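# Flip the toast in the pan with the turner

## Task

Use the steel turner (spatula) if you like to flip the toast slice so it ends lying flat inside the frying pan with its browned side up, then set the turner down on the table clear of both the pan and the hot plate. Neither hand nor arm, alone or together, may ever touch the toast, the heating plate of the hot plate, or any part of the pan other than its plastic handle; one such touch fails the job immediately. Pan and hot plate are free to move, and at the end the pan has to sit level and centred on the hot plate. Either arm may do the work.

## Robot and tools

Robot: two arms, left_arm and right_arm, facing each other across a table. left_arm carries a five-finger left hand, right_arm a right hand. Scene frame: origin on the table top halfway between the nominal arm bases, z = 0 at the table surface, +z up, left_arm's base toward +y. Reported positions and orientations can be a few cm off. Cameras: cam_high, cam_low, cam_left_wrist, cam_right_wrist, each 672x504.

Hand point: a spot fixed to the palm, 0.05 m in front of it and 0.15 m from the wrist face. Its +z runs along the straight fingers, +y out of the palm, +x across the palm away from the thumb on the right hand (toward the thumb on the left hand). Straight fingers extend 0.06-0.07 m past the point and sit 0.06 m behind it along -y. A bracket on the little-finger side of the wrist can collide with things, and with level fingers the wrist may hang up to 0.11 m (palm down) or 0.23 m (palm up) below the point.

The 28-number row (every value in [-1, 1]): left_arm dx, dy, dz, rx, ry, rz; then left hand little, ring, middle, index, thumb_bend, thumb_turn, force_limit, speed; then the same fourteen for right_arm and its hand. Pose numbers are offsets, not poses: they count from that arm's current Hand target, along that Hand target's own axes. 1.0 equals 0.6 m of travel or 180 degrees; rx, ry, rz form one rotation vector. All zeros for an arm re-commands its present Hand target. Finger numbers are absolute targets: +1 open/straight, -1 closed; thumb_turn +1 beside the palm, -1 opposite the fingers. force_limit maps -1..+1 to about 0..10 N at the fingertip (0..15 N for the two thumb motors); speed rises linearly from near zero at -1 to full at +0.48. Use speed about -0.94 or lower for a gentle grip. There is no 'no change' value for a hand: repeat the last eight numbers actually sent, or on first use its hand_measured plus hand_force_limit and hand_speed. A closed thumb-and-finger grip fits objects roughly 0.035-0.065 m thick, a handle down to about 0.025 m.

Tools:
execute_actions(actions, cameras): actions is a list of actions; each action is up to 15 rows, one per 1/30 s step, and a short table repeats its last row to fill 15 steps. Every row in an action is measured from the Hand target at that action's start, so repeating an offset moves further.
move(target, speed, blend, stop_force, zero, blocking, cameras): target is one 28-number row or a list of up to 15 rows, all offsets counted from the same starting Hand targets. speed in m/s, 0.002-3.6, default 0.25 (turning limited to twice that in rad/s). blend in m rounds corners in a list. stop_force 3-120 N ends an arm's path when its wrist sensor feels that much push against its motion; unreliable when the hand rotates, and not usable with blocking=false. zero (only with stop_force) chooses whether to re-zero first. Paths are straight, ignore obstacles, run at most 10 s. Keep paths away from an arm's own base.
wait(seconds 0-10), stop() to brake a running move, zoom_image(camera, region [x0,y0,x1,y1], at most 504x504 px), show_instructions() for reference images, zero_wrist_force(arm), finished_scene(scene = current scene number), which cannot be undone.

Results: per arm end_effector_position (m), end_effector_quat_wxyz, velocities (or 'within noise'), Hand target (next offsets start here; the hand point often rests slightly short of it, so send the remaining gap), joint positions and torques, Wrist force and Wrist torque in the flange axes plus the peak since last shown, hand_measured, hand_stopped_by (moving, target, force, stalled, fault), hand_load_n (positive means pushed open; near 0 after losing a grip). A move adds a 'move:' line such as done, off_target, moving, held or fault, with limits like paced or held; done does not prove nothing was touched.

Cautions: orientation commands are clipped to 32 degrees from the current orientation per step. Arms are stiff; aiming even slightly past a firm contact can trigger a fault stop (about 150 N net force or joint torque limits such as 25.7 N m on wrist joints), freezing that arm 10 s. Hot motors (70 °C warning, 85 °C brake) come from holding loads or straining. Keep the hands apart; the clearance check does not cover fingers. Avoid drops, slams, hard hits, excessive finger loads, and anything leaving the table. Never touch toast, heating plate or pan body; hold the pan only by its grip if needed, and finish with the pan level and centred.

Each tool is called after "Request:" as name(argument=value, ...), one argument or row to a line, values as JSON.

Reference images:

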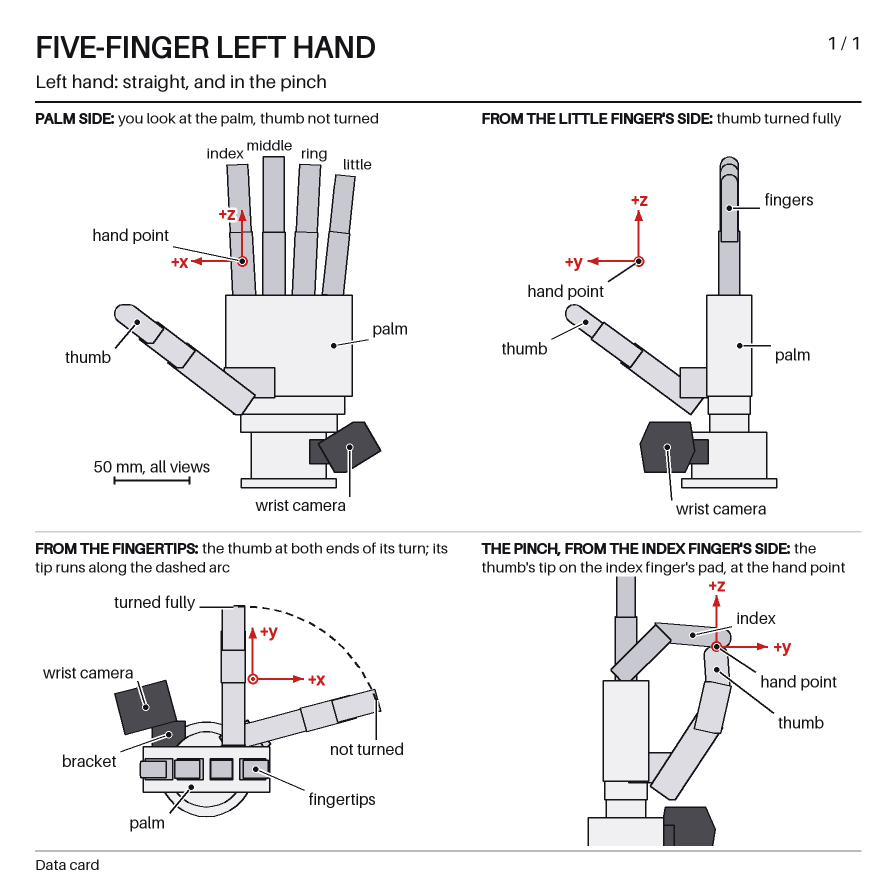

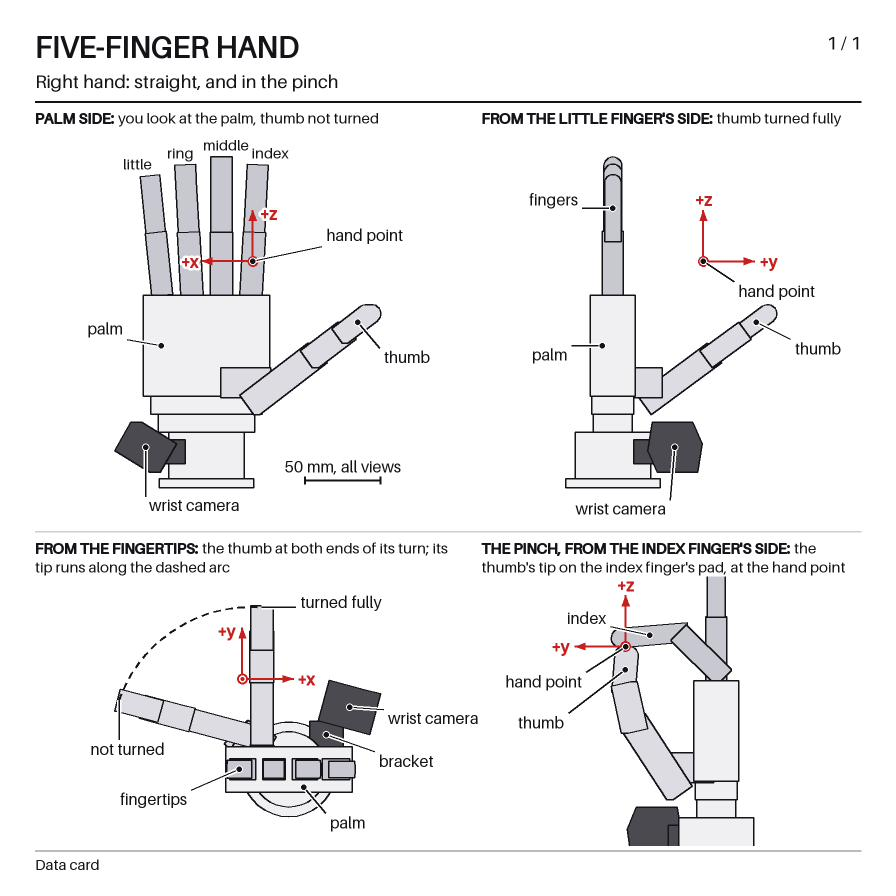

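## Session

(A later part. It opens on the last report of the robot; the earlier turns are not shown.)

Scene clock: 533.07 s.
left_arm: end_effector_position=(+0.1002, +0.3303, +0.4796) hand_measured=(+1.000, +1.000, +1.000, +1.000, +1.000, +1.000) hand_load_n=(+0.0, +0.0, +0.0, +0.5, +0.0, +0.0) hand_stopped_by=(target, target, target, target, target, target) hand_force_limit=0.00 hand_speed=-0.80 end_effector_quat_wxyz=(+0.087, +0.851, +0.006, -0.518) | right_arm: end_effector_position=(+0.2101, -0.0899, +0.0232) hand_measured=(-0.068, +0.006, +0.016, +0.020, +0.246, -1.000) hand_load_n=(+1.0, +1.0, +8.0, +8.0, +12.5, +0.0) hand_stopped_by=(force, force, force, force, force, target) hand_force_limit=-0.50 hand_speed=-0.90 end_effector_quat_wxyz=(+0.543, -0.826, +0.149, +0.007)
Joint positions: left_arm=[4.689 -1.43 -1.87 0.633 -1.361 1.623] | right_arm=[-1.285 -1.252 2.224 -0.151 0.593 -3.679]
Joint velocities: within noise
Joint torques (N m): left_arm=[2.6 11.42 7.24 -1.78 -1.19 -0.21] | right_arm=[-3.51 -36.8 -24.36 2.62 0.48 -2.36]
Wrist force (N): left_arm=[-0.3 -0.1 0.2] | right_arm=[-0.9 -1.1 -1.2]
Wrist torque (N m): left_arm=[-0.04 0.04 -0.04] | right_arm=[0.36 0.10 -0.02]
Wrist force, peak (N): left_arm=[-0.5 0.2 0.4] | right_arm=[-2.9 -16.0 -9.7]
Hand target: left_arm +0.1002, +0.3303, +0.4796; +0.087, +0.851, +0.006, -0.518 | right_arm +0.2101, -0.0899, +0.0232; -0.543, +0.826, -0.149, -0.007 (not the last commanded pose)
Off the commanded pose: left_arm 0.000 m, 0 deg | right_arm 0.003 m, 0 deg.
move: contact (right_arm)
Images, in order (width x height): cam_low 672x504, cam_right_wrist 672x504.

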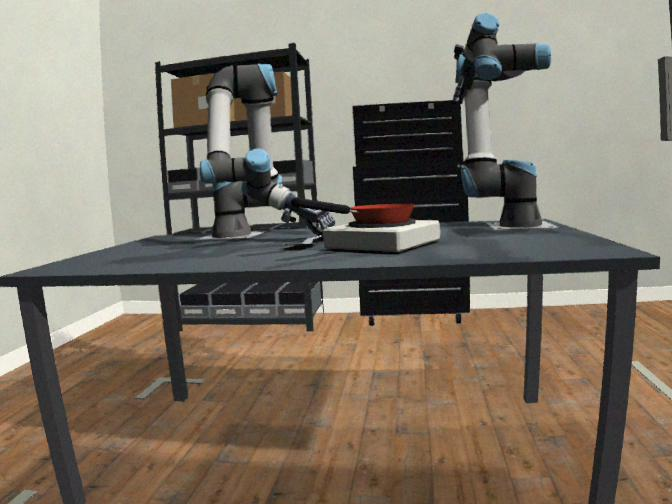

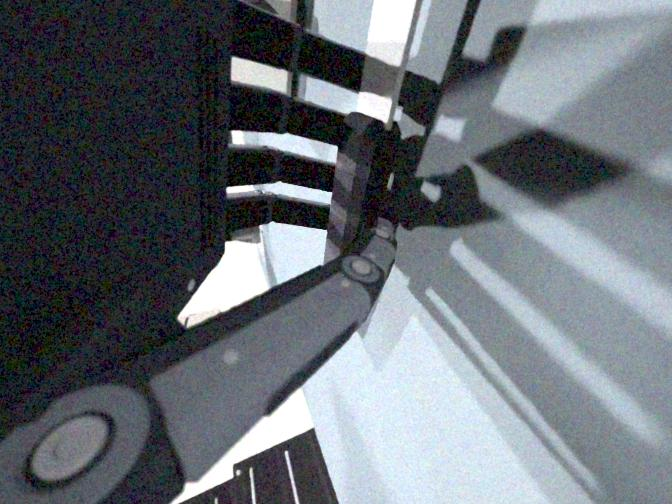

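Request:
move(
  target=[0,0,0,0,0,0,1,1,1,1,1,1,0,-0.8,0,0,0,0,0,0,0.15,0.15,0.15,0.15,0.32,-1,-0.5,-0.7],
  speed=0.03,
  cameras=[],
)

Request:
move(
  target=[0,0,0,0,0,0,1,1,1,1,1,1,0,-0.8,-0.0014,-0.0075,-0.0034,0,0,0,0.3,0.3,0.3,0.3,0.45,-1,-0.5,-0.7],
  speed=0.03,
  cameras=["cam_right_wrist"],
)

Scene clock: 537.57 s.
left_arm: end_effector_position=(+0.1002, +0.3303, +0.4796) hand_measured=(+1.000, +1.000, +1.000, +1.000, +1.000, +1.000) hand_load_n=(-0.5, +0.0, +0.0, +0.0, +0.0, +0.0) hand_stopped_by=(target, target, target, target, target, target) hand_force_limit=0.00 hand_speed=-0.80 end_effector_quat_wxyz=(+0.087, +0.851, +0.006, -0.518) | right_arm: end_effector_position=(+0.2101, -0.0899, +0.0232) hand_measured=(+0.150, +0.150, +0.150, +0.150, +0.320, -1.000) hand_load_n=(+0.0, +0.0, +0.0, +0.0, +0.0, +0.0) hand_stopped_by=(target, target, target, target, target, target) hand_force_limit=-0.50 hand_speed=-0.70 end_effector_quat_wxyz=(+0.543, -0.826, +0.149, +0.007)
Joint positions: left_arm=[4.689 -1.43 -1.87 0.633 -1.361 1.623] | right_arm=[-1.285 -1.252 2.224 -0.151 0.593 -3.679]
Joint velocities: within noise
Joint torques (N m): left_arm=[2.43 11.44 8.45 -1.72 -1.08 0.24] | right_arm=[8.05 -36.47 -20.24 0.95 -1.84 -2.51]
Wrist force (N): left_arm=[-0.2 0.0 0.3] | right_arm=[-0.7 1.2 -0.4]
Wrist torque (N m): left_arm=[-0.04 0.01 -0.04] | right_arm=[0.32 0.13 -0.09]
Wrist force, peak (N): left_arm=[-0.3 -0.2 0.7] | right_arm=[-1.2 -0.4 -3.7]
Hand target: left_arm +0.1002, +0.3303, +0.4796; +0.087, +0.851, +0.006, -0.518 | right_arm +0.2101, -0.0899, +0.0232; -0.543, +0.826, -0.149, -0.007
Off the commanded pose: left_arm 0.000 m, 0 deg | right_arm 0.000 m, 0 deg.
move: done
No camera images: "cameras" was empty.

Scene clock: 538.37 s.
left_arm: end_effector_position=(+0.1002, +0.3303, +0.4796) hand_measured=(+1.000, +1.000, +1.000, +1.000, +1.000, +1.000) hand_load_n=(+0.5, +0.0, +0.0, +0.0, +0.0, +0.0) hand_stopped_by=(target, target, target, target, target, target) hand_force_limit=0.00 hand_speed=-0.80 end_effector_quat_wxyz=(+0.087, +0.851, +0.006, -0.518) | right_arm: end_effector_position=(+0.2101, -0.0898, +0.0282) hand_measured=(+0.300, +0.300, +0.300, +0.300, +0.450, -1.000) hand_load_n=(+0.0, +0.0, +0.0, +0.0, +0.0, +0.0) hand_stopped_by=(target, target, target, target, target, target) hand_force_limit=-0.50 hand_speed=-0.70 end_effector_quat_wxyz=(+0.543, -0.826, +0.149, +0.007)
Joint positions: left_arm=[4.689 -1.43 -1.87 0.633 -1.361 1.623] | right_arm=[-1.285 -1.264 2.221 -0.135 0.593 -3.679]
Joint velocities: within noise
Joint torques (N m): left_arm=[1.3 13 6.15 -1.74 -0.89 -0.03] | right_arm=[7.86 -37.43 -25.7 2.75 -1.69 0.05]
Wrist force (N): left_arm=[-0.2 0.2 0.2] | right_arm=[-0.7 1.2 -0.3]
Wrist torque (N m): left_arm=[0.01 0.02 -0.05] | right_arm=[0.31 0.12 -0.08]
Wrist force, peak (N): left_arm=[-0.1 0.1 0.6] | right_arm=[-1.0 1.1 -0.5]
Hand target: left_arm +0.1002, +0.3303, +0.4796; +0.087, +0.851, +0.006, -0.518 | right_arm +0.2101, -0.0898, +0.0282; -0.543, +0.826, -0.149, -0.007
Off the commanded pose: left_arm 0.000 m, 0 deg | right_arm 0.000 m, 0 deg.
move: done
Images, in order (width x height): cam_right_wrist 672x504.

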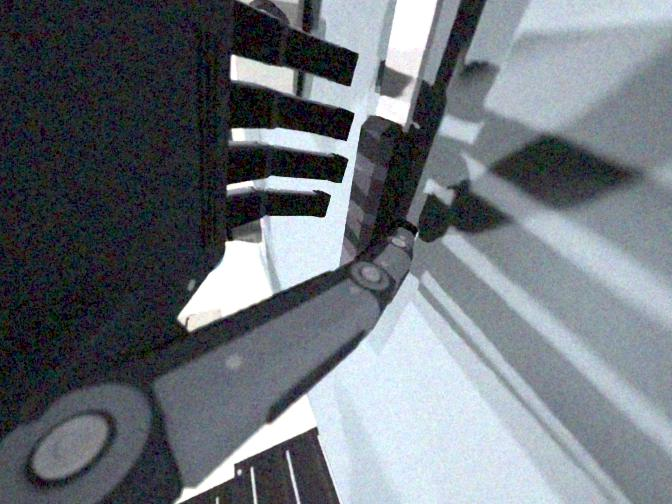

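Request:
move(
  target=[
    [0,0,0,0,0,0,1,1,1,1,1,1,0,-0.8,-0.0087,-0.0448,-0.0204,0,0,0,0.2,0.2,0.2,0.2,0.55,-1,-0.5,-0.5],
    [0,0,0,0,0,0,1,1,1,1,1,1,0,-0.8,-0.0205,-0.0409,-0.0117,0.0529,0.0297,-0.0661,0.2,0.2,0.2,0.2,0.55,-1,-0.5,-0.5],
  ],
  speed=0.1,
  cameras=["cam_right_wrist","cam_high"],
)

Request:
zoom_image(
  camera="cam_high",
  region=[300, 230, 400, 340],
)

Scene clock: 550.40 s.
left_arm: end_effector_position=(+0.1002, +0.3303, +0.4796) hand_measured=(+1.000, +1.000, +1.000, +1.000, +1.000, +1.000) hand_load_n=(+0.0, +0.0, +0.0, +0.0, +0.0, +0.0) hand_stopped_by=(target, target, target, target, target, target) hand_force_limit=0.00 hand_speed=-0.80 end_effector_quat_wxyz=(+0.087, +0.851, +0.006, -0.518) | right_arm: end_effector_position=(+0.2035, -0.0843, +0.0552) hand_measured=(+0.200, +0.200, +0.200, +0.200, +0.550, -1.000) hand_load_n=(+0.0, +0.0, +0.0, +0.0, +0.0, +0.0) hand_stopped_by=(target, target, target, target, target, target) hand_force_limit=-0.50 hand_speed=-0.50 end_effector_quat_wxyz=(+0.600, -0.789, +0.088, -0.100)
Joint positions: left_arm=[4.689 -1.43 -1.87 0.633 -1.361 1.623] | right_arm=[-1.266 -1.459 2.396 -0.469 0.613 -3.589]
Joint velocities: within noise
Joint torques (N m): left_arm=[1.47 11.79 7.6 -1.87 -0.76 -0.18] | right_arm=[8.84 -29.72 0.59 -1.16 1.58 2.41]
Wrist force (N): left_arm=[-0.7 0.0 0.3] | right_arm=[-0.8 1.3 -0.5]
Wrist torque (N m): left_arm=[-0.02 0.09 -0.07] | right_arm=[0.33 0.14 -0.07]
Wrist force, peak (N): left_arm=[-0.4 0.0 0.6] | right_arm=[-1.0 1.4 -0.7]
Hand target: left_arm +0.1002, +0.3303, +0.4796; +0.087, +0.851, +0.006, -0.518 | right_arm +0.2035, -0.0843, +0.0552; -0.600, +0.789, -0.088, +0.101
Off the commanded pose: left_arm 0.000 m, 0 deg | right_arm 0.000 m, 0 deg.
move: done
Images, in order (width x height): cam_high 672x504, cam_right_wrist 672x504.

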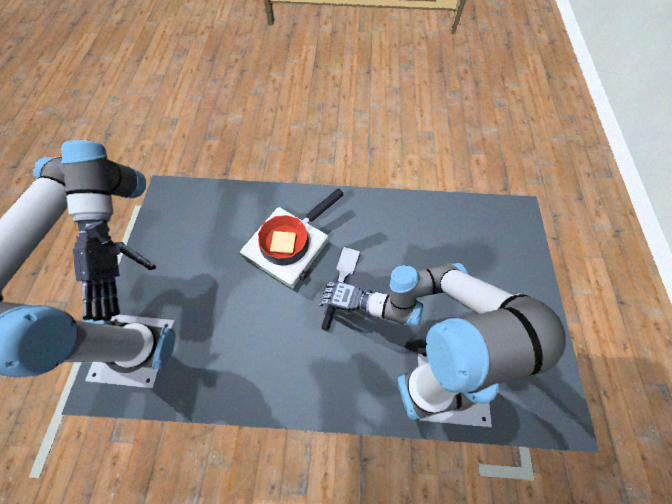

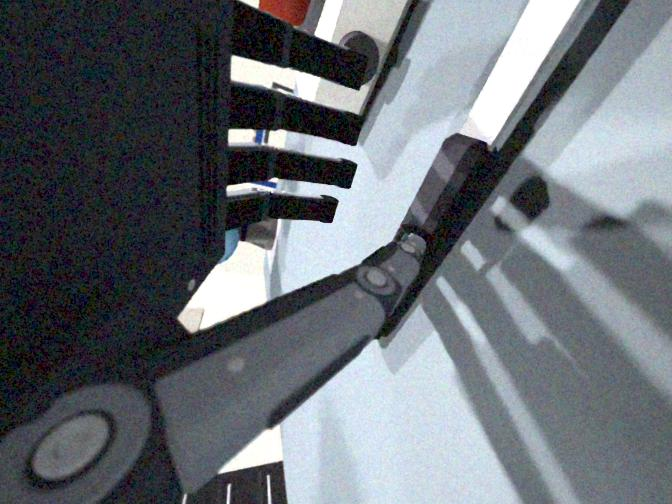

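Scaled by 4.582.

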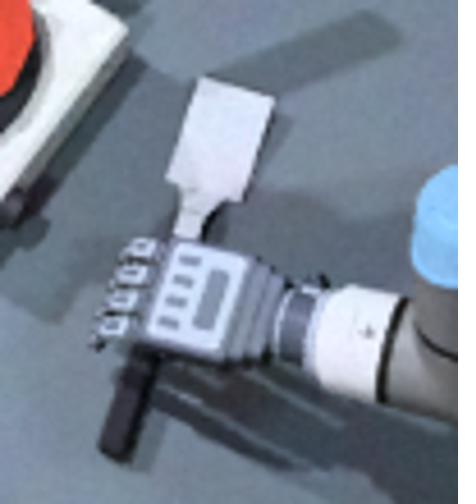

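Request:
move(
  target=[0,0,0,0,0,0,1,1,1,1,1,1,0,-0.8,-0.0028,0.0514,0.0138,0,0,0,0.2,0.2,0.2,0.2,0.55,-1,-0.5,-0.5],
  speed=0.015,
  stop_force=3,
  cameras=["cam_right_wrist"],
)

Request:
move(
  target=[0,0,0,0,0,0,1,1,1,1,1,1,0,-0.8,0,0,0,0,0,0,0.2,0.2,0.2,0.2,0.35,-1,0,-0.5],
  cameras=[],
)

Request:
move(
  target=[0,0,0,0,0,0,1,1,1,1,1,1,0,-0.8,-0.0003,0.0056,0.0015,0,0,0,0.2,0.2,0.2,0.2,0.28,-1,0,-0.5],
  speed=0.02,
  cameras=["cam_right_wrist"],
)

Scene clock: 559.70 s.
left_arm: end_effector_position=(+0.1002, +0.3303, +0.4796) hand_measured=(+1.000, +1.000, +1.000, +1.000, +1.000, +1.000) hand_load_n=(+0.0, +0.0, +0.0, +0.0, -0.5, +0.0) hand_stopped_by=(target, target, target, target, target, target) hand_force_limit=0.00 hand_speed=-0.80 end_effector_quat_wxyz=(+0.087, +0.851, +0.006, -0.518) | right_arm: end_effector_position=(+0.2035, -0.0843, +0.0254) hand_measured=(+0.200, +0.200, +0.200, +0.200, +0.550, -1.000) hand_load_n=(+0.0, +0.0, +0.0, +0.0, -1.0, -0.5) hand_stopped_by=(target, target, target, target, target, target) hand_force_limit=-0.50 hand_speed=-0.50 end_effector_quat_wxyz=(+0.600, -0.789, +0.088, -0.101)
Joint positions: left_arm=[4.689 -1.43 -1.87 0.633 -1.361 1.623] | right_arm=[-1.266 -1.371 2.421 -0.581 0.613 -3.589]
Joint velocities: within noise
Joint torques (N m): left_arm=[1.07 11.34 7.72 -1.7 -0.93 -0.31] | right_arm=[-4.02 -30.99 -24.38 1.83 1.64 -2.83]
Wrist force (N): left_arm=[-0.1 -0.1 0.5] | right_arm=[-0.5 -1.2 -2.0]
Wrist torque (N m): left_arm=[-0.05 0.02 -0.03] | right_arm=[0.19 0.13 -0.09]
Wrist force, peak (N): left_arm=[-0.3 0.4 0.6] | right_arm=[-0.5 -9.9 -10.6]
Hand target: left_arm +0.1002, +0.3303, +0.4796; +0.087, +0.851, +0.006, -0.518 | right_arm +0.2035, -0.0843, +0.0254; -0.600, +0.789, -0.088, +0.100 (not the last commanded pose)
Off the commanded pose: left_arm 0.000 m, 0 deg | right_arm 0.002 m, 0 deg.
move: contact (right_arm)
Images, in order (width x height): cam_right_wrist 672x504.

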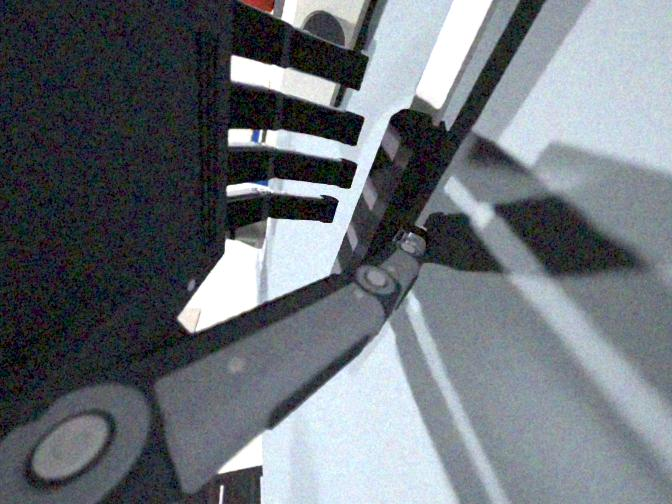

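Scene clock: 560.27 s.
left_arm: end_effector_position=(+0.1002, +0.3303, +0.4796) hand_measured=(+1.000, +1.000, +1.000, +1.000, +1.000, +1.000) hand_load_n=(+0.0, +0.0, -0.5, +0.0, +0.0, +0.0) hand_stopped_by=(target, target, target, target, target, target) hand_force_limit=0.00 hand_speed=-0.80 end_effector_quat_wxyz=(+0.087, +0.851, +0.006, -0.518) | right_arm: end_effector_position=(+0.2036, -0.0843, +0.0254) hand_measured=(+0.200, +0.200, +0.200, +0.200, +0.350, -1.000) hand_load_n=(+0.0, +0.0, +0.0, +0.0, +0.0, +0.0) hand_stopped_by=(target, target, target, target, target, target) hand_force_limit=0.00 hand_speed=-0.50 end_effector_quat_wxyz=(+0.600, -0.789, +0.088, -0.101)
Joint positions: left_arm=[4.689 -1.43 -1.87 0.633 -1.361 1.623] | right_arm=[-1.266 -1.371 2.421 -0.581 0.613 -3.589]
Joint velocities: within noise
Joint torques (N m): left_arm=[-0.21 11.45 7.67 -1.69 -0.87 0] | right_arm=[-1.4 -31.44 -23.78 1.72 0.98 -2.85]
Wrist force (N): left_arm=[-0.2 0.1 0.3] | right_arm=[-0.7 1.2 -0.7]
Wrist torque (N m): left_arm=[-0.01 0.03 -0.04] | right_arm=[0.30 0.14 -0.06]
Wrist force, peak (N): left_arm=[-0.5 0.2 0.3] | right_arm=[-0.4 -1.2 -2.1]
Hand target: left_arm +0.1002, +0.3303, +0.4796; +0.087, +0.851, +0.006, -0.518 | right_arm +0.2035, -0.0843, +0.0254; -0.600, +0.789, -0.088, +0.100
Off the commanded pose: left_arm 0.000 m, 0 deg | right_arm 0.000 m, 0 deg.
move: done
No camera images: "cameras" was empty.

Scene clock: 561.03 s.
left_arm: end_effector_position=(+0.1002, +0.3303, +0.4796) hand_measured=(+1.000, +1.000, +1.000, +1.000, +1.000, +1.000) hand_load_n=(+0.0, +0.0, +0.0, +0.0, +0.0, +0.0) hand_stopped_by=(target, target, target, target, target, target) hand_force_limit=0.00 hand_speed=-0.80 end_effector_quat_wxyz=(+0.087, +0.851, +0.006, -0.518) | right_arm: end_effector_position=(+0.2035, -0.0843, +0.0220) hand_measured=(+0.200, +0.200, +0.200, +0.200, +0.280, -1.000) hand_load_n=(+0.0, +0.0, +0.0, -0.5, +0.0, +0.0) hand_stopped_by=(target, target, target, target, target, target) hand_force_limit=0.00 hand_speed=-0.50 end_effector_quat_wxyz=(+0.600, -0.789, +0.088, -0.101)
Joint positions: left_arm=[4.689 -1.43 -1.87 0.633 -1.361 1.623] | right_arm=[-1.266 -1.361 2.423 -0.594 0.613 -3.589]
Joint velocities: within noise
Joint torques (N m): left_arm=[1 12.28 7.7 -1.56 -0.98 -0.02] | right_arm=[-2.24 -7.54 4.19 -1.83 -0.82 -2.21]
Wrist force (N): left_arm=[-0.4 0.2 0.3] | right_arm=[-0.6 0.6 -1.1]
Wrist torque (N m): left_arm=[0.00 0.04 -0.06] | right_arm=[0.25 0.13 -0.08]
Wrist force, peak (N): left_arm=[-0.3 0.3 0.4] | right_arm=[-0.6 0.6 -1.5]
Hand target: left_arm +0.1002, +0.3303, +0.4796; +0.087, +0.851, +0.006, -0.518 | right_arm +0.2035, -0.0843, +0.0220; -0.600, +0.789, -0.088, +0.100
Off the commanded pose: left_arm 0.000 m, 0 deg | right_arm 0.000 m, 0 deg.
move: done
Images, in order (width x height): cam_right_wrist 672x504.

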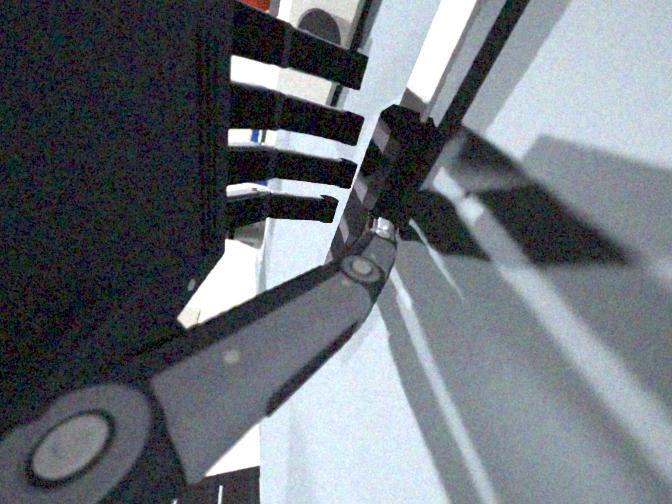

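Request:
execute_actions(
  actions=[
    [[0,0,0,0,0,0,1,1,1,1,1,1,0,-0.8,0,0,0,0,0,0,0.2,0.2,-0.4,-0.4,0.05,-1,-0.6,-0.85]],
  ],
  cameras=["cam_right_wrist"],
)

Request:
wait(
  seconds=1.5,
  cameras=[],
)

Request:
execute_actions(
  actions=[
    [[0,0,0,0,0,0,1,1,1,1,1,1,0,-0.8,0,0,0,0,0,0,0.2,0.2,-0.5,-0.5,-0.05,-1,0.7,-0.9]],
  ],
  cameras=[],
)

Request:
wait(
  seconds=1.5,
  cameras=["cam_right_wrist", "cam_high", "cam_low"],
)

Scene clock: 582.10 s.
left_arm: end_effector_position=(+0.1002, +0.3303, +0.4796) hand_measured=(+1.000, +1.000, +1.000, +1.000, +1.000, +1.000) hand_load_n=(+0.0, +0.0, +0.0, +0.0, -0.5, +0.0) hand_stopped_by=(target, target, target, target, target, target) hand_force_limit=0.00 hand_speed=-0.80 end_effector_quat_wxyz=(+0.087, +0.851, +0.006, -0.518) | right_arm: end_effector_position=(+0.2035, -0.0843, +0.0220) hand_measured=(+0.200, +0.200, +0.050, +0.050, +0.204, -1.000) hand_load_n=(+0.0, +0.0, +3.0, +4.5, +4.5, -0.5) hand_stopped_by=(target, target, force, force, force, target) hand_force_limit=-0.60 hand_speed=-0.85 end_effector_quat_wxyz=(+0.600, -0.789, +0.088, -0.100)
Joint positions: left_arm=[4.689 -1.43 -1.87 0.633 -1.361 1.623] | right_arm=[-1.266 -1.361 2.423 -0.595 0.613 -3.589]
Joint velocities: within noise
Joint torques (N m): left_arm=[2.4 12.47 8.3 -1.64 -0.72 0.03] | right_arm=[-9.27 -7.3 -0.46 -1.35 -1.91 2.11]
Wrist force (N): left_arm=[-0.3 0.1 0.2] | right_arm=[-0.8 0.9 -1.3]
Wrist torque (N m): left_arm=[-0.01 0.03 -0.05] | right_arm=[0.27 0.17 -0.06]
Wrist force, peak (N): left_arm=[-0.4 0.3 0.8] | right_arm=[-0.8 1.2 -1.3]
Hand target: left_arm +0.1002, +0.3303, +0.4796; +0.087, +0.851, +0.006, -0.518 | right_arm +0.2035, -0.0843, +0.0220; -0.600, +0.789, -0.088, +0.100
Off the commanded pose: left_arm 0.000 m, 0 deg | right_arm 0.000 m, 0 deg.
Step readings (end_effector_position of left_arm | right_arm):
0: (+0.1002, +0.3303, +0.4796) | (+0.2035, -0.0843, +0.0220)
1: (+0.1002, +0.3303, +0.4796) | (+0.2035, -0.0843, +0.0220)
2: (+0.1002, +0.3303, +0.4796) | (+0.2035, -0.0843, +0.0220)
4: (+0.1002, +0.3303, +0.4796) | (+0.2035, -0.0843, +0.0220)
8: (+0.1002, +0.3303, +0.4796) | (+0.2035, -0.0843, +0.0220)
15: (+0.1002, +0.3303, +0.4796) | (+0.2035, -0.0843, +0.0220)
Images, in order (width x height): cam_right_wrist 672x504.

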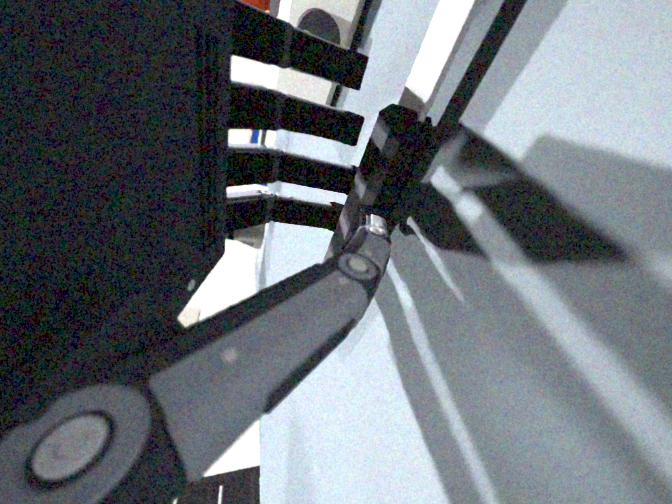

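Scene clock: 583.60 s.
left_arm: end_effector_position=(+0.1002, +0.3303, +0.4796) hand_measured=(+1.000, +1.000, +1.000, +1.000, +1.000, +1.000) hand_load_n=(+0.0, +0.0, +0.0, +0.0, +0.0, +0.0) hand_stopped_by=(target, target, target, target, target, target) hand_force_limit=0.00 hand_speed=-0.80 end_effector_quat_wxyz=(+0.087, +0.851, +0.006, -0.518) | right_arm: end_effector_position=(+0.2035, -0.0843, +0.0220) hand_measured=(+0.200, +0.200, +0.050, +0.050, +0.204, -1.000) hand_load_n=(+0.0, +0.0, +3.0, +4.5, +4.5, +0.0) hand_stopped_by=(target, target, force, force, force, target) hand_force_limit=-0.60 hand_speed=-0.85 end_effector_quat_wxyz=(+0.600, -0.789, +0.088, -0.100)
Joint positions: left_arm=[4.689 -1.43 -1.87 0.633 -1.361 1.623] | right_arm=[-1.266 -1.361 2.423 -0.595 0.613 -3.589]
Joint velocities: within noise
Joint torques (N m): left_arm=[1.4 11.74 8.54 -1.39 -0.7 -0.15] | right_arm=[-9.25 -7.88 -1 -1.39 -1.94 2.11]
Wrist force (N): left_arm=[-0.2 -0.1 0.2] | right_arm=[-1.0 1.1 -1.3]
Wrist torque (N m): left_arm=[-0.03 0.02 -0.04] | right_arm=[0.29 0.21 -0.07]
Wrist force, peak (N): left_arm=[-0.5 0.0 0.5] | right_arm=[-1.1 1.2 -1.3]
Hand target: left_arm +0.1002, +0.3303, +0.4796; +0.087, +0.851, +0.006, -0.518 | right_arm +0.2035, -0.0843, +0.0220; -0.600, +0.789, -0.088, +0.100
Off the commanded pose: left_arm 0.000 m, 0 deg | right_arm 0.000 m, 0 deg.
wait: 1.50 s; at rest by 0.17 s
No camera images: "cameras" was empty.

Scene clock: 584.30 s.
left_arm: end_effector_position=(+0.1002, +0.3303, +0.4796) hand_measured=(+1.000, +1.000, +1.000, +1.000, +1.000, +1.000) hand_load_n=(+0.0, +0.0, +0.0, +0.0, +0.0, +0.0) hand_stopped_by=(target, target, target, target, target, target) hand_force_limit=0.00 hand_speed=-0.80 end_effector_quat_wxyz=(+0.087, +0.851, +0.006, -0.518) | right_arm: end_effector_position=(+0.2035, -0.0843, +0.0220) hand_measured=(+0.200, +0.200, +0.034, +0.034, +0.188, -1.000) hand_load_n=(+0.0, +0.0, +11.5, +10.0, +12.5, -0.5) hand_stopped_by=(target, target, force, force, force, target) hand_force_limit=0.70 hand_speed=-0.90 end_effector_quat_wxyz=(+0.600, -0.789, +0.088, -0.100)
Joint positions: left_arm=[4.689 -1.43 -1.87 0.633 -1.361 1.623] | right_arm=[-1.266 -1.361 2.423 -0.595 0.613 -3.589]
Joint velocities: within noise
Joint torques (N m): left_arm=[0.74 11.19 7.25 -1.67 -0.72 0.02] | right_arm=[-9.15 -7.89 -1.12 -0.66 -1.22 2.18]
Wrist force (N): left_arm=[0.0 0.1 0.4] | right_arm=[-0.8 0.5 -1.1]
Wrist torque (N m): left_arm=[-0.01 -0.01 -0.03] | right_arm=[0.33 0.21 -0.07]
Wrist force, peak (N): left_arm=[-0.6 0.1 0.0] | right_arm=[-1.7 -1.6 -0.1]
Hand target: left_arm +0.1002, +0.3303, +0.4796; +0.087, +0.851, +0.006, -0.518 | right_arm +0.2035, -0.0843, +0.0220; -0.600, +0.789, -0.088, +0.100
Off the commanded pose: left_arm 0.000 m, 0 deg | right_arm 0.000 m, 0 deg.
Step readings (end_effector_position of left_arm | right_arm):
0: (+0.1002, +0.3303, +0.4796) | (+0.2035, -0.0843, +0.0220)
1: (+0.1002, +0.3303, +0.4796) | (+0.2035, -0.0843, +0.0220)
2: (+0.1002, +0.3303, +0.4796) | (+0.2035, -0.0843, +0.0220)
4: (+0.1002, +0.3303, +0.4796) | (+0.2035, -0.0843, +0.0220)
8: (+0.1002, +0.3303, +0.4796) | (+0.2035, -0.0843, +0.0220)
15: (+0.1002, +0.3303, +0.4796) | (+0.2035, -0.0843, +0.0220)
No camera images: "cameras" was empty.

Scene clock: 585.80 s.
left_arm: end_effector_position=(+0.1002, +0.3303, +0.4796) hand_measured=(+1.000, +1.000, +1.000, +1.000, +1.000, +1.000) hand_load_n=(+0.0, +0.0, +0.0, +0.0, +0.0, +0.0) hand_stopped_by=(target, target, target, target, target, target) hand_force_limit=0.00 hand_speed=-0.80 end_effector_quat_wxyz=(+0.087, +0.851, +0.006, -0.518) | right_arm: end_effector_position=(+0.2035, -0.0843, +0.0220) hand_measured=(+0.200, +0.200, +0.034, +0.034, +0.188, -1.000) hand_load_n=(+0.0, +0.0, +11.5, +10.5, +12.5, -0.5) hand_stopped_by=(target, target, force, force, force, target) hand_force_limit=0.70 hand_speed=-0.90 end_effector_quat_wxyz=(+0.600, -0.789, +0.088, -0.100)
Joint positions: left_arm=[4.689 -1.43 -1.87 0.633 -1.361 1.623] | right_arm=[-1.266 -1.361 2.423 -0.595 0.613 -3.589]
Joint velocities: within noise
Joint torques (N m): left_arm=[1.13 11.42 8.37 -1.26 -0.87 -0.22] | right_arm=[-9.19 -8.96 -1.89 1 0.1 2.17]
Wrist force (N): left_arm=[-0.2 0.4 0.3] | right_arm=[-1.0 0.2 -0.9]
Wrist torque (N m): left_arm=[0.03 0.03 -0.05] | right_arm=[0.28 0.22 -0.08]
Wrist force, peak (N): left_arm=[0.0 0.4 0.5] | right_arm=[-1.0 0.6 -1.2]
Hand target: left_arm +0.1002, +0.3303, +0.4796; +0.087, +0.851, +0.006, -0.518 | right_arm +0.2035, -0.0843, +0.0220; -0.600, +0.789, -0.088, +0.100
Off the commanded pose: left_arm 0.000 m, 0 deg | right_arm 0.000 m, 0 deg.
wait: 1.50 s; at rest by 0.17 s
Images, in order (width x height): cam_high 672x504, cam_low 672x504, cam_right_wrist 672x504.

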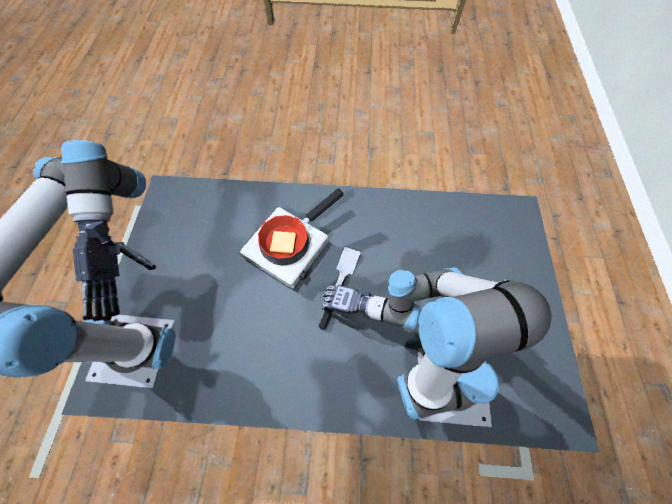

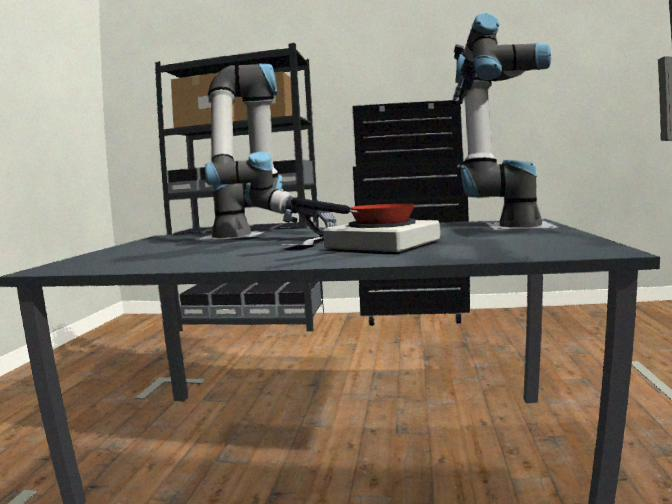

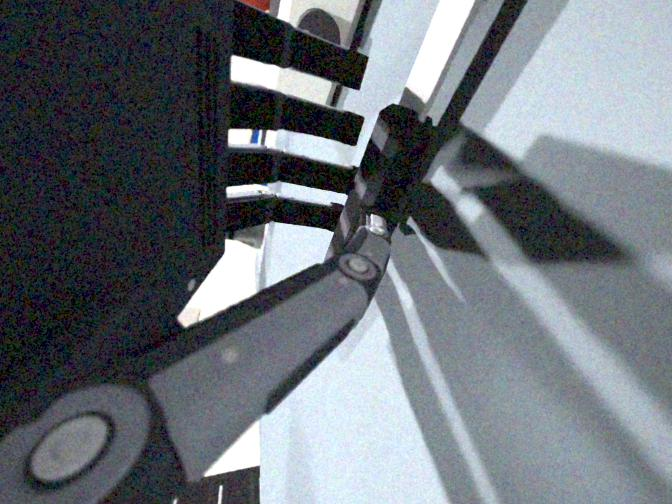

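Request:
execute_actions(
  actions=[
    [[0,0,0,0,0,0,1,1,1,1,1,1,0,-0.8,0,0,0,0,0,0,-0.4,-0.4,-0.5,-0.5,-0.05,-1,-0.5,-0.9]],
  ],
  cameras=[],
)

Request:
wait(
  seconds=2,
  cameras=[],
)

Scene clock: 591.00 s.
left_arm: end_effector_position=(+0.1002, +0.3303, +0.4796) hand_measured=(+1.000, +1.000, +1.000, +1.000, +1.000, +1.000) hand_load_n=(+0.0, +0.0, +0.0, -0.5, +0.0, +0.0) hand_stopped_by=(target, target, target, target, target, target) hand_force_limit=0.00 hand_speed=-0.80 end_effector_quat_wxyz=(+0.087, +0.851, +0.006, -0.518) | right_arm: end_effector_position=(+0.2035, -0.0843, +0.0220) hand_measured=(-0.400, +0.016, +0.034, +0.034, +0.188, -1.000) hand_load_n=(+0.0, +2.5, +11.0, +10.0, +12.5, -0.5) hand_stopped_by=(target, force, force, force, force, target) hand_force_limit=-0.50 hand_speed=-0.90 end_effector_quat_wxyz=(+0.600, -0.789, +0.088, -0.100)
Joint positions: left_arm=[4.689 -1.43 -1.87 0.633 -1.361 1.623] | right_arm=[-1.266 -1.361 2.423 -0.595 0.613 -3.589]
Joint velocities: within noise
Joint torques (N m): left_arm=[1.19 12.8 7.3 -1.7 -0.97 -0.27] | right_arm=[-8.76 -12.52 -2.87 1.74 1.39 2.13]
Wrist force (N): left_arm=[-0.3 0.2 0.3] | right_arm=[-0.7 -0.1 0.1]
Wrist torque (N m): left_arm=[0.00 0.04 -0.05] | right_arm=[0.30 0.13 -0.09]
Wrist force, peak (N): left_arm=[-0.5 0.4 0.4] | right_arm=[-1.0 0.5 -1.2]
Hand target: left_arm +0.1002, +0.3303, +0.4796; +0.087, +0.851, +0.006, -0.518 | right_arm +0.2035, -0.0843, +0.0220; -0.600, +0.789, -0.088, +0.100
Off the commanded pose: left_arm 0.000 m, 0 deg | right_arm 0.000 m, 0 deg.
Step readings (end_effector_position of left_arm | right_arm):
0: (+0.1002, +0.3303, +0.4796) | (+0.2035, -0.0843, +0.0220)
1: (+0.1002, +0.3303, +0.4796) | (+0.2035, -0.0843, +0.0220)
2: (+0.1002, +0.3303, +0.4796) | (+0.2035, -0.0843, +0.0220)
4: (+0.1002, +0.3303, +0.4796) | (+0.2035, -0.0843, +0.0220)
8: (+0.1002, +0.3303, +0.4796) | (+0.2035, -0.0843, +0.0220)
15: (+0.1002, +0.3303, +0.4796) | (+0.2035, -0.0843, +0.0220)
No camera images: "cameras" was empty.

Scene clock: 593.00 s.
left_arm: end_effector_position=(+0.1002, +0.3303, +0.4796) hand_measured=(+1.000, +1.000, +1.000, +1.000, +1.000, +1.000) hand_load_n=(+0.0, +0.0, +0.0, +0.0, +0.0, +0.0) hand_stopped_by=(target, target, target, target, target, target) hand_force_limit=0.00 hand_speed=-0.80 end_effector_quat_wxyz=(+0.087, +0.851, +0.006, -0.518) | right_arm: end_effector_position=(+0.2035, -0.0843, +0.0220) hand_measured=(-0.400, +0.016, +0.034, +0.034, +0.188, -1.000) hand_load_n=(+0.0, +3.0, +11.0, +10.0, +12.5, -0.5) hand_stopped_by=(target, force, force, force, force, target) hand_force_limit=-0.50 hand_speed=-0.90 end_effector_quat_wxyz=(+0.600, -0.789, +0.088, -0.100)
Joint positions: left_arm=[4.689 -1.43 -1.87 0.633 -1.361 1.623] | right_arm=[-1.266 -1.361 2.423 -0.595 0.613 -3.589]
Joint velocities: within noise
Joint torques (N m): left_arm=[1.49 11.52 8.72 -1.51 -0.86 0.01] | right_arm=[-9.09 -13.37 -3.67 1.6 1.39 1.98]
Wrist force (N): left_arm=[0.0 0.0 0.1] | right_arm=[-0.6 -0.3 -0.1]
Wrist torque (N m): left_arm=[-0.01 -0.01 -0.02] | right_arm=[0.29 0.11 -0.09]
Wrist force, peak (N): left_arm=[-0.3 0.7 0.2] | right_arm=[-1.0 -0.1 0.0]
Hand target: left_arm +0.1002, +0.3303, +0.4796; +0.087, +0.851, +0.006, -0.518 | right_arm +0.2035, -0.0843, +0.0220; -0.600, +0.789, -0.088, +0.100
Off the commanded pose: left_arm 0.000 m, 0 deg | right_arm 0.000 m, 0 deg.
wait: 2.00 s; at rest by 0.17 s
No camera images: "cameras" was empty.

Request:
move(
  target=[0,0,0,0,0,0,1,1,1,1,1,1,0,-0.8,0.0087,-0.1608,-0.0431,0,0,0,-0.4,-0.4,-0.5,-0.5,-0.05,-1,-0.5,-0.9],
  speed=0.06,
  cameras=["cam_low","cam_high","cam_right_wrist"],
)

Request:
zoom_image(
  camera="cam_low",
  region=[220, 160, 460, 280],
)

Scene clock: 598.40 s.
left_arm: end_effector_position=(+0.1002, +0.3303, +0.4796) hand_measured=(+1.000, +1.000, +1.000, +1.000, +1.000, +1.000) hand_load_n=(+0.0, +0.0, +0.0, +0.0, +0.0, +0.0) hand_stopped_by=(target, target, target, target, target, target) hand_force_limit=0.00 hand_speed=-0.80 end_effector_quat_wxyz=(+0.087, +0.851, +0.006, -0.518) | right_arm: end_effector_position=(+0.2034, -0.0842, +0.1219) hand_measured=(-0.400, +0.014, +0.034, +0.034, +0.188, -1.000) hand_load_n=(+0.0, +0.0, +0.0, +5.0, +4.0, -1.5) hand_stopped_by=(target, force, force, force, force, target) hand_force_limit=-0.50 hand_speed=-0.90 end_effector_quat_wxyz=(+0.600, -0.789, +0.088, -0.100)
Joint positions: left_arm=[4.689 -1.43 -1.87 0.633 -1.361 1.623] | right_arm=[-1.265 -1.621 2.317 -0.228 0.613 -3.588]
Joint velocities: within noise
Joint torques (N m): left_arm=[0.76 11.05 6.83 -1.34 -0.69 -0.33] | right_arm=[-11.1 -27.33 -31.42 1.95 -2.39 -2.8]
Wrist force (N): left_arm=[-0.2 0.2 0.1] | right_arm=[-0.6 2.0 -0.2]
Wrist torque (N m): left_arm=[0.01 0.02 -0.04] | right_arm=[0.28 0.17 -0.05]
Wrist force, peak (N): left_arm=[-0.4 0.2 0.6] | right_arm=[-0.6 2.7 0.0]
Hand target: left_arm +0.1002, +0.3303, +0.4796; +0.087, +0.851, +0.006, -0.518 | right_arm +0.2035, -0.0842, +0.1220; -0.600, +0.789, -0.088, +0.100
Off the commanded pose: left_arm 0.000 m, 0 deg | right_arm 0.000 m, 0 deg.
move: done
Images, in order (width x height): cam_high 672x504, cam_low 672x504, cam_right_wrist 672x504.

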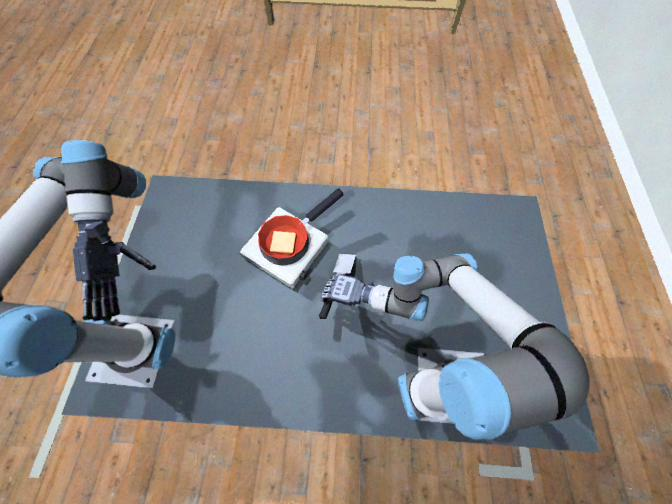

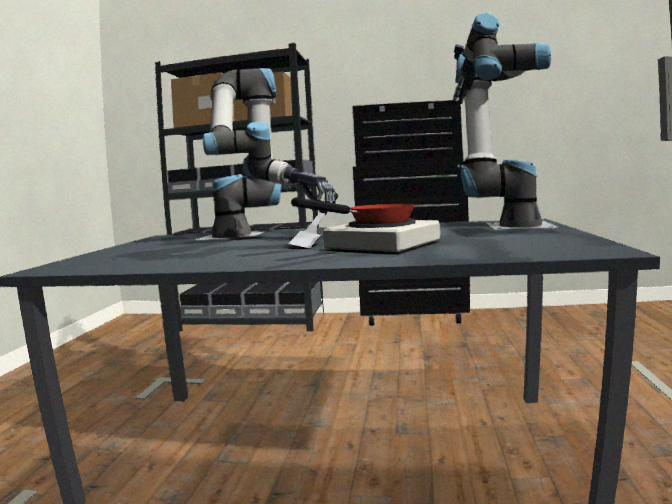

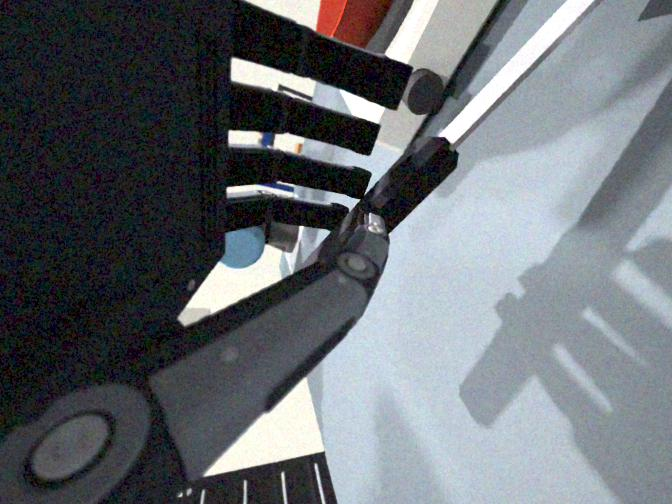

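Scaled by 2.100.

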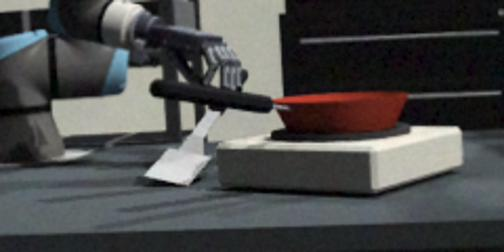

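Request:
move(
  target=[0,0,0,0,0,0,1,1,1,1,1,1,0,-0.8,-0.0087,0.1608,0.0431,0,0,0,-0.4,-0.4,-0.5,-0.5,-0.05,-1,-0.5,-0.9],
  speed=0.06,
  stop_force=12,
  cameras=["cam_low","cam_high","cam_right_wrist"],
)

Request:
zoom_image(
  camera="cam_low",
  region=[220, 160, 460, 280],
)

Scene clock: 608.70 s.
left_arm: end_effector_position=(+0.1002, +0.3303, +0.4796) hand_measured=(+1.000, +1.000, +1.000, +1.000, +1.000, +1.000) hand_load_n=(+0.0, +0.0, +0.0, +0.0, +0.0, +0.0) hand_stopped_by=(target, target, target, target, target, target) hand_force_limit=0.00 hand_speed=-0.80 end_effector_quat_wxyz=(+0.087, +0.851, +0.006, -0.518) | right_arm: end_effector_position=(+0.2033, -0.0846, +0.0278) hand_measured=(-0.400, +0.014, +0.034, +0.032, +0.186, -1.000) hand_load_n=(+0.0, +0.0, +0.0, +0.0, +0.0, +0.0) hand_stopped_by=(target, force, force, force, force, target) hand_force_limit=-0.50 hand_speed=-0.90 end_effector_quat_wxyz=(+0.600, -0.789, +0.088, -0.100)
Joint positions: left_arm=[4.689 -1.43 -1.87 0.633 -1.361 1.623] | right_arm=[-1.267 -1.379 2.419 -0.57 0.612 -3.591]
Joint velocities: within noise
Joint torques (N m): left_arm=[0.59 11.02 8.75 -1.34 -0.63 -0.22] | right_arm=[-6.48 -31.69 -24.69 1.93 1.53 1.23]
Wrist force (N): left_arm=[-0.2 0.1 0.2] | right_arm=[-0.6 1.0 -0.6]
Wrist torque (N m): left_arm=[0.00 0.03 -0.04] | right_arm=[0.30 0.12 -0.06]
Wrist force, peak (N): left_arm=[-0.5 0.4 0.3] | right_arm=[-0.7 -11.3 0.6]
Hand target: left_arm +0.1002, +0.3303, +0.4796; +0.087, +0.851, +0.006, -0.518 | right_arm +0.2033, -0.0846, +0.0278; -0.600, +0.789, -0.088, +0.100 (not the last commanded pose)
Off the commanded pose: left_arm 0.000 m, 0 deg | right_arm 0.006 m, 0 deg.
move: contact (right_arm)
Images, in order (width x height): cam_high 672x504, cam_low 672x504, cam_right_wrist 672x504.

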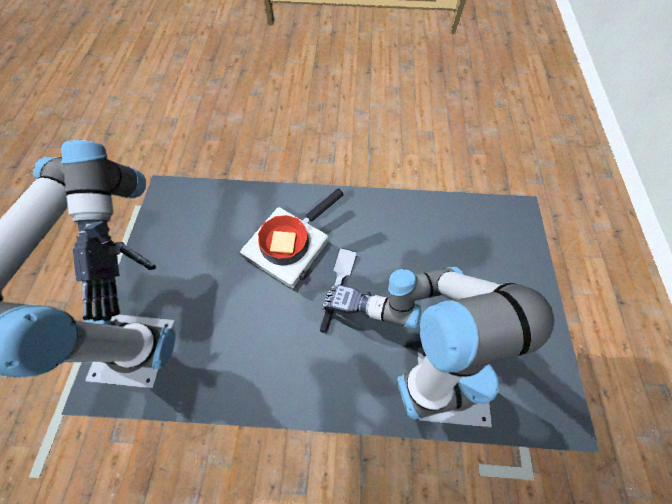

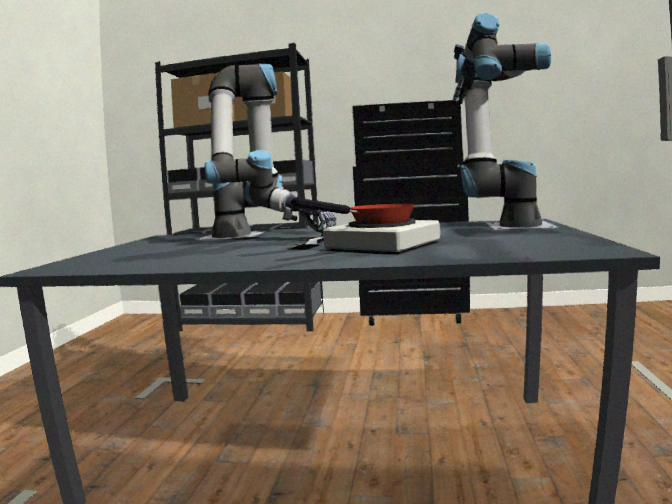

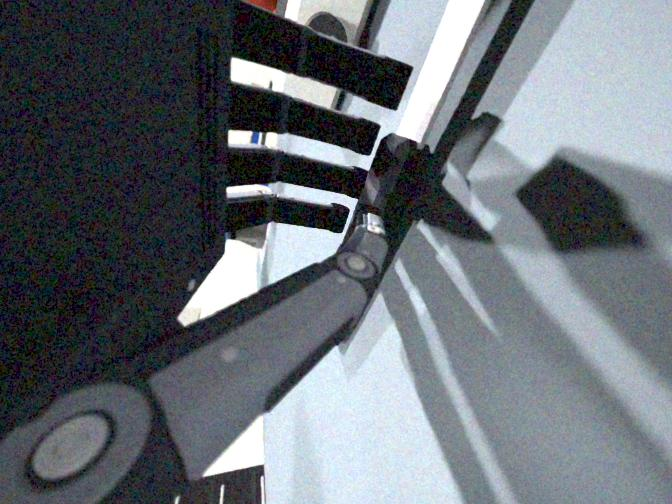

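Scaled by 2.100.

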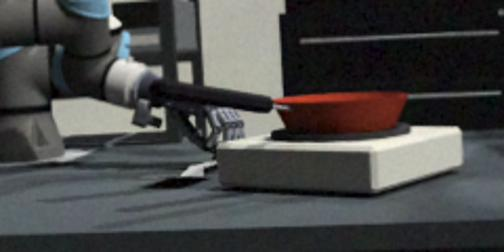

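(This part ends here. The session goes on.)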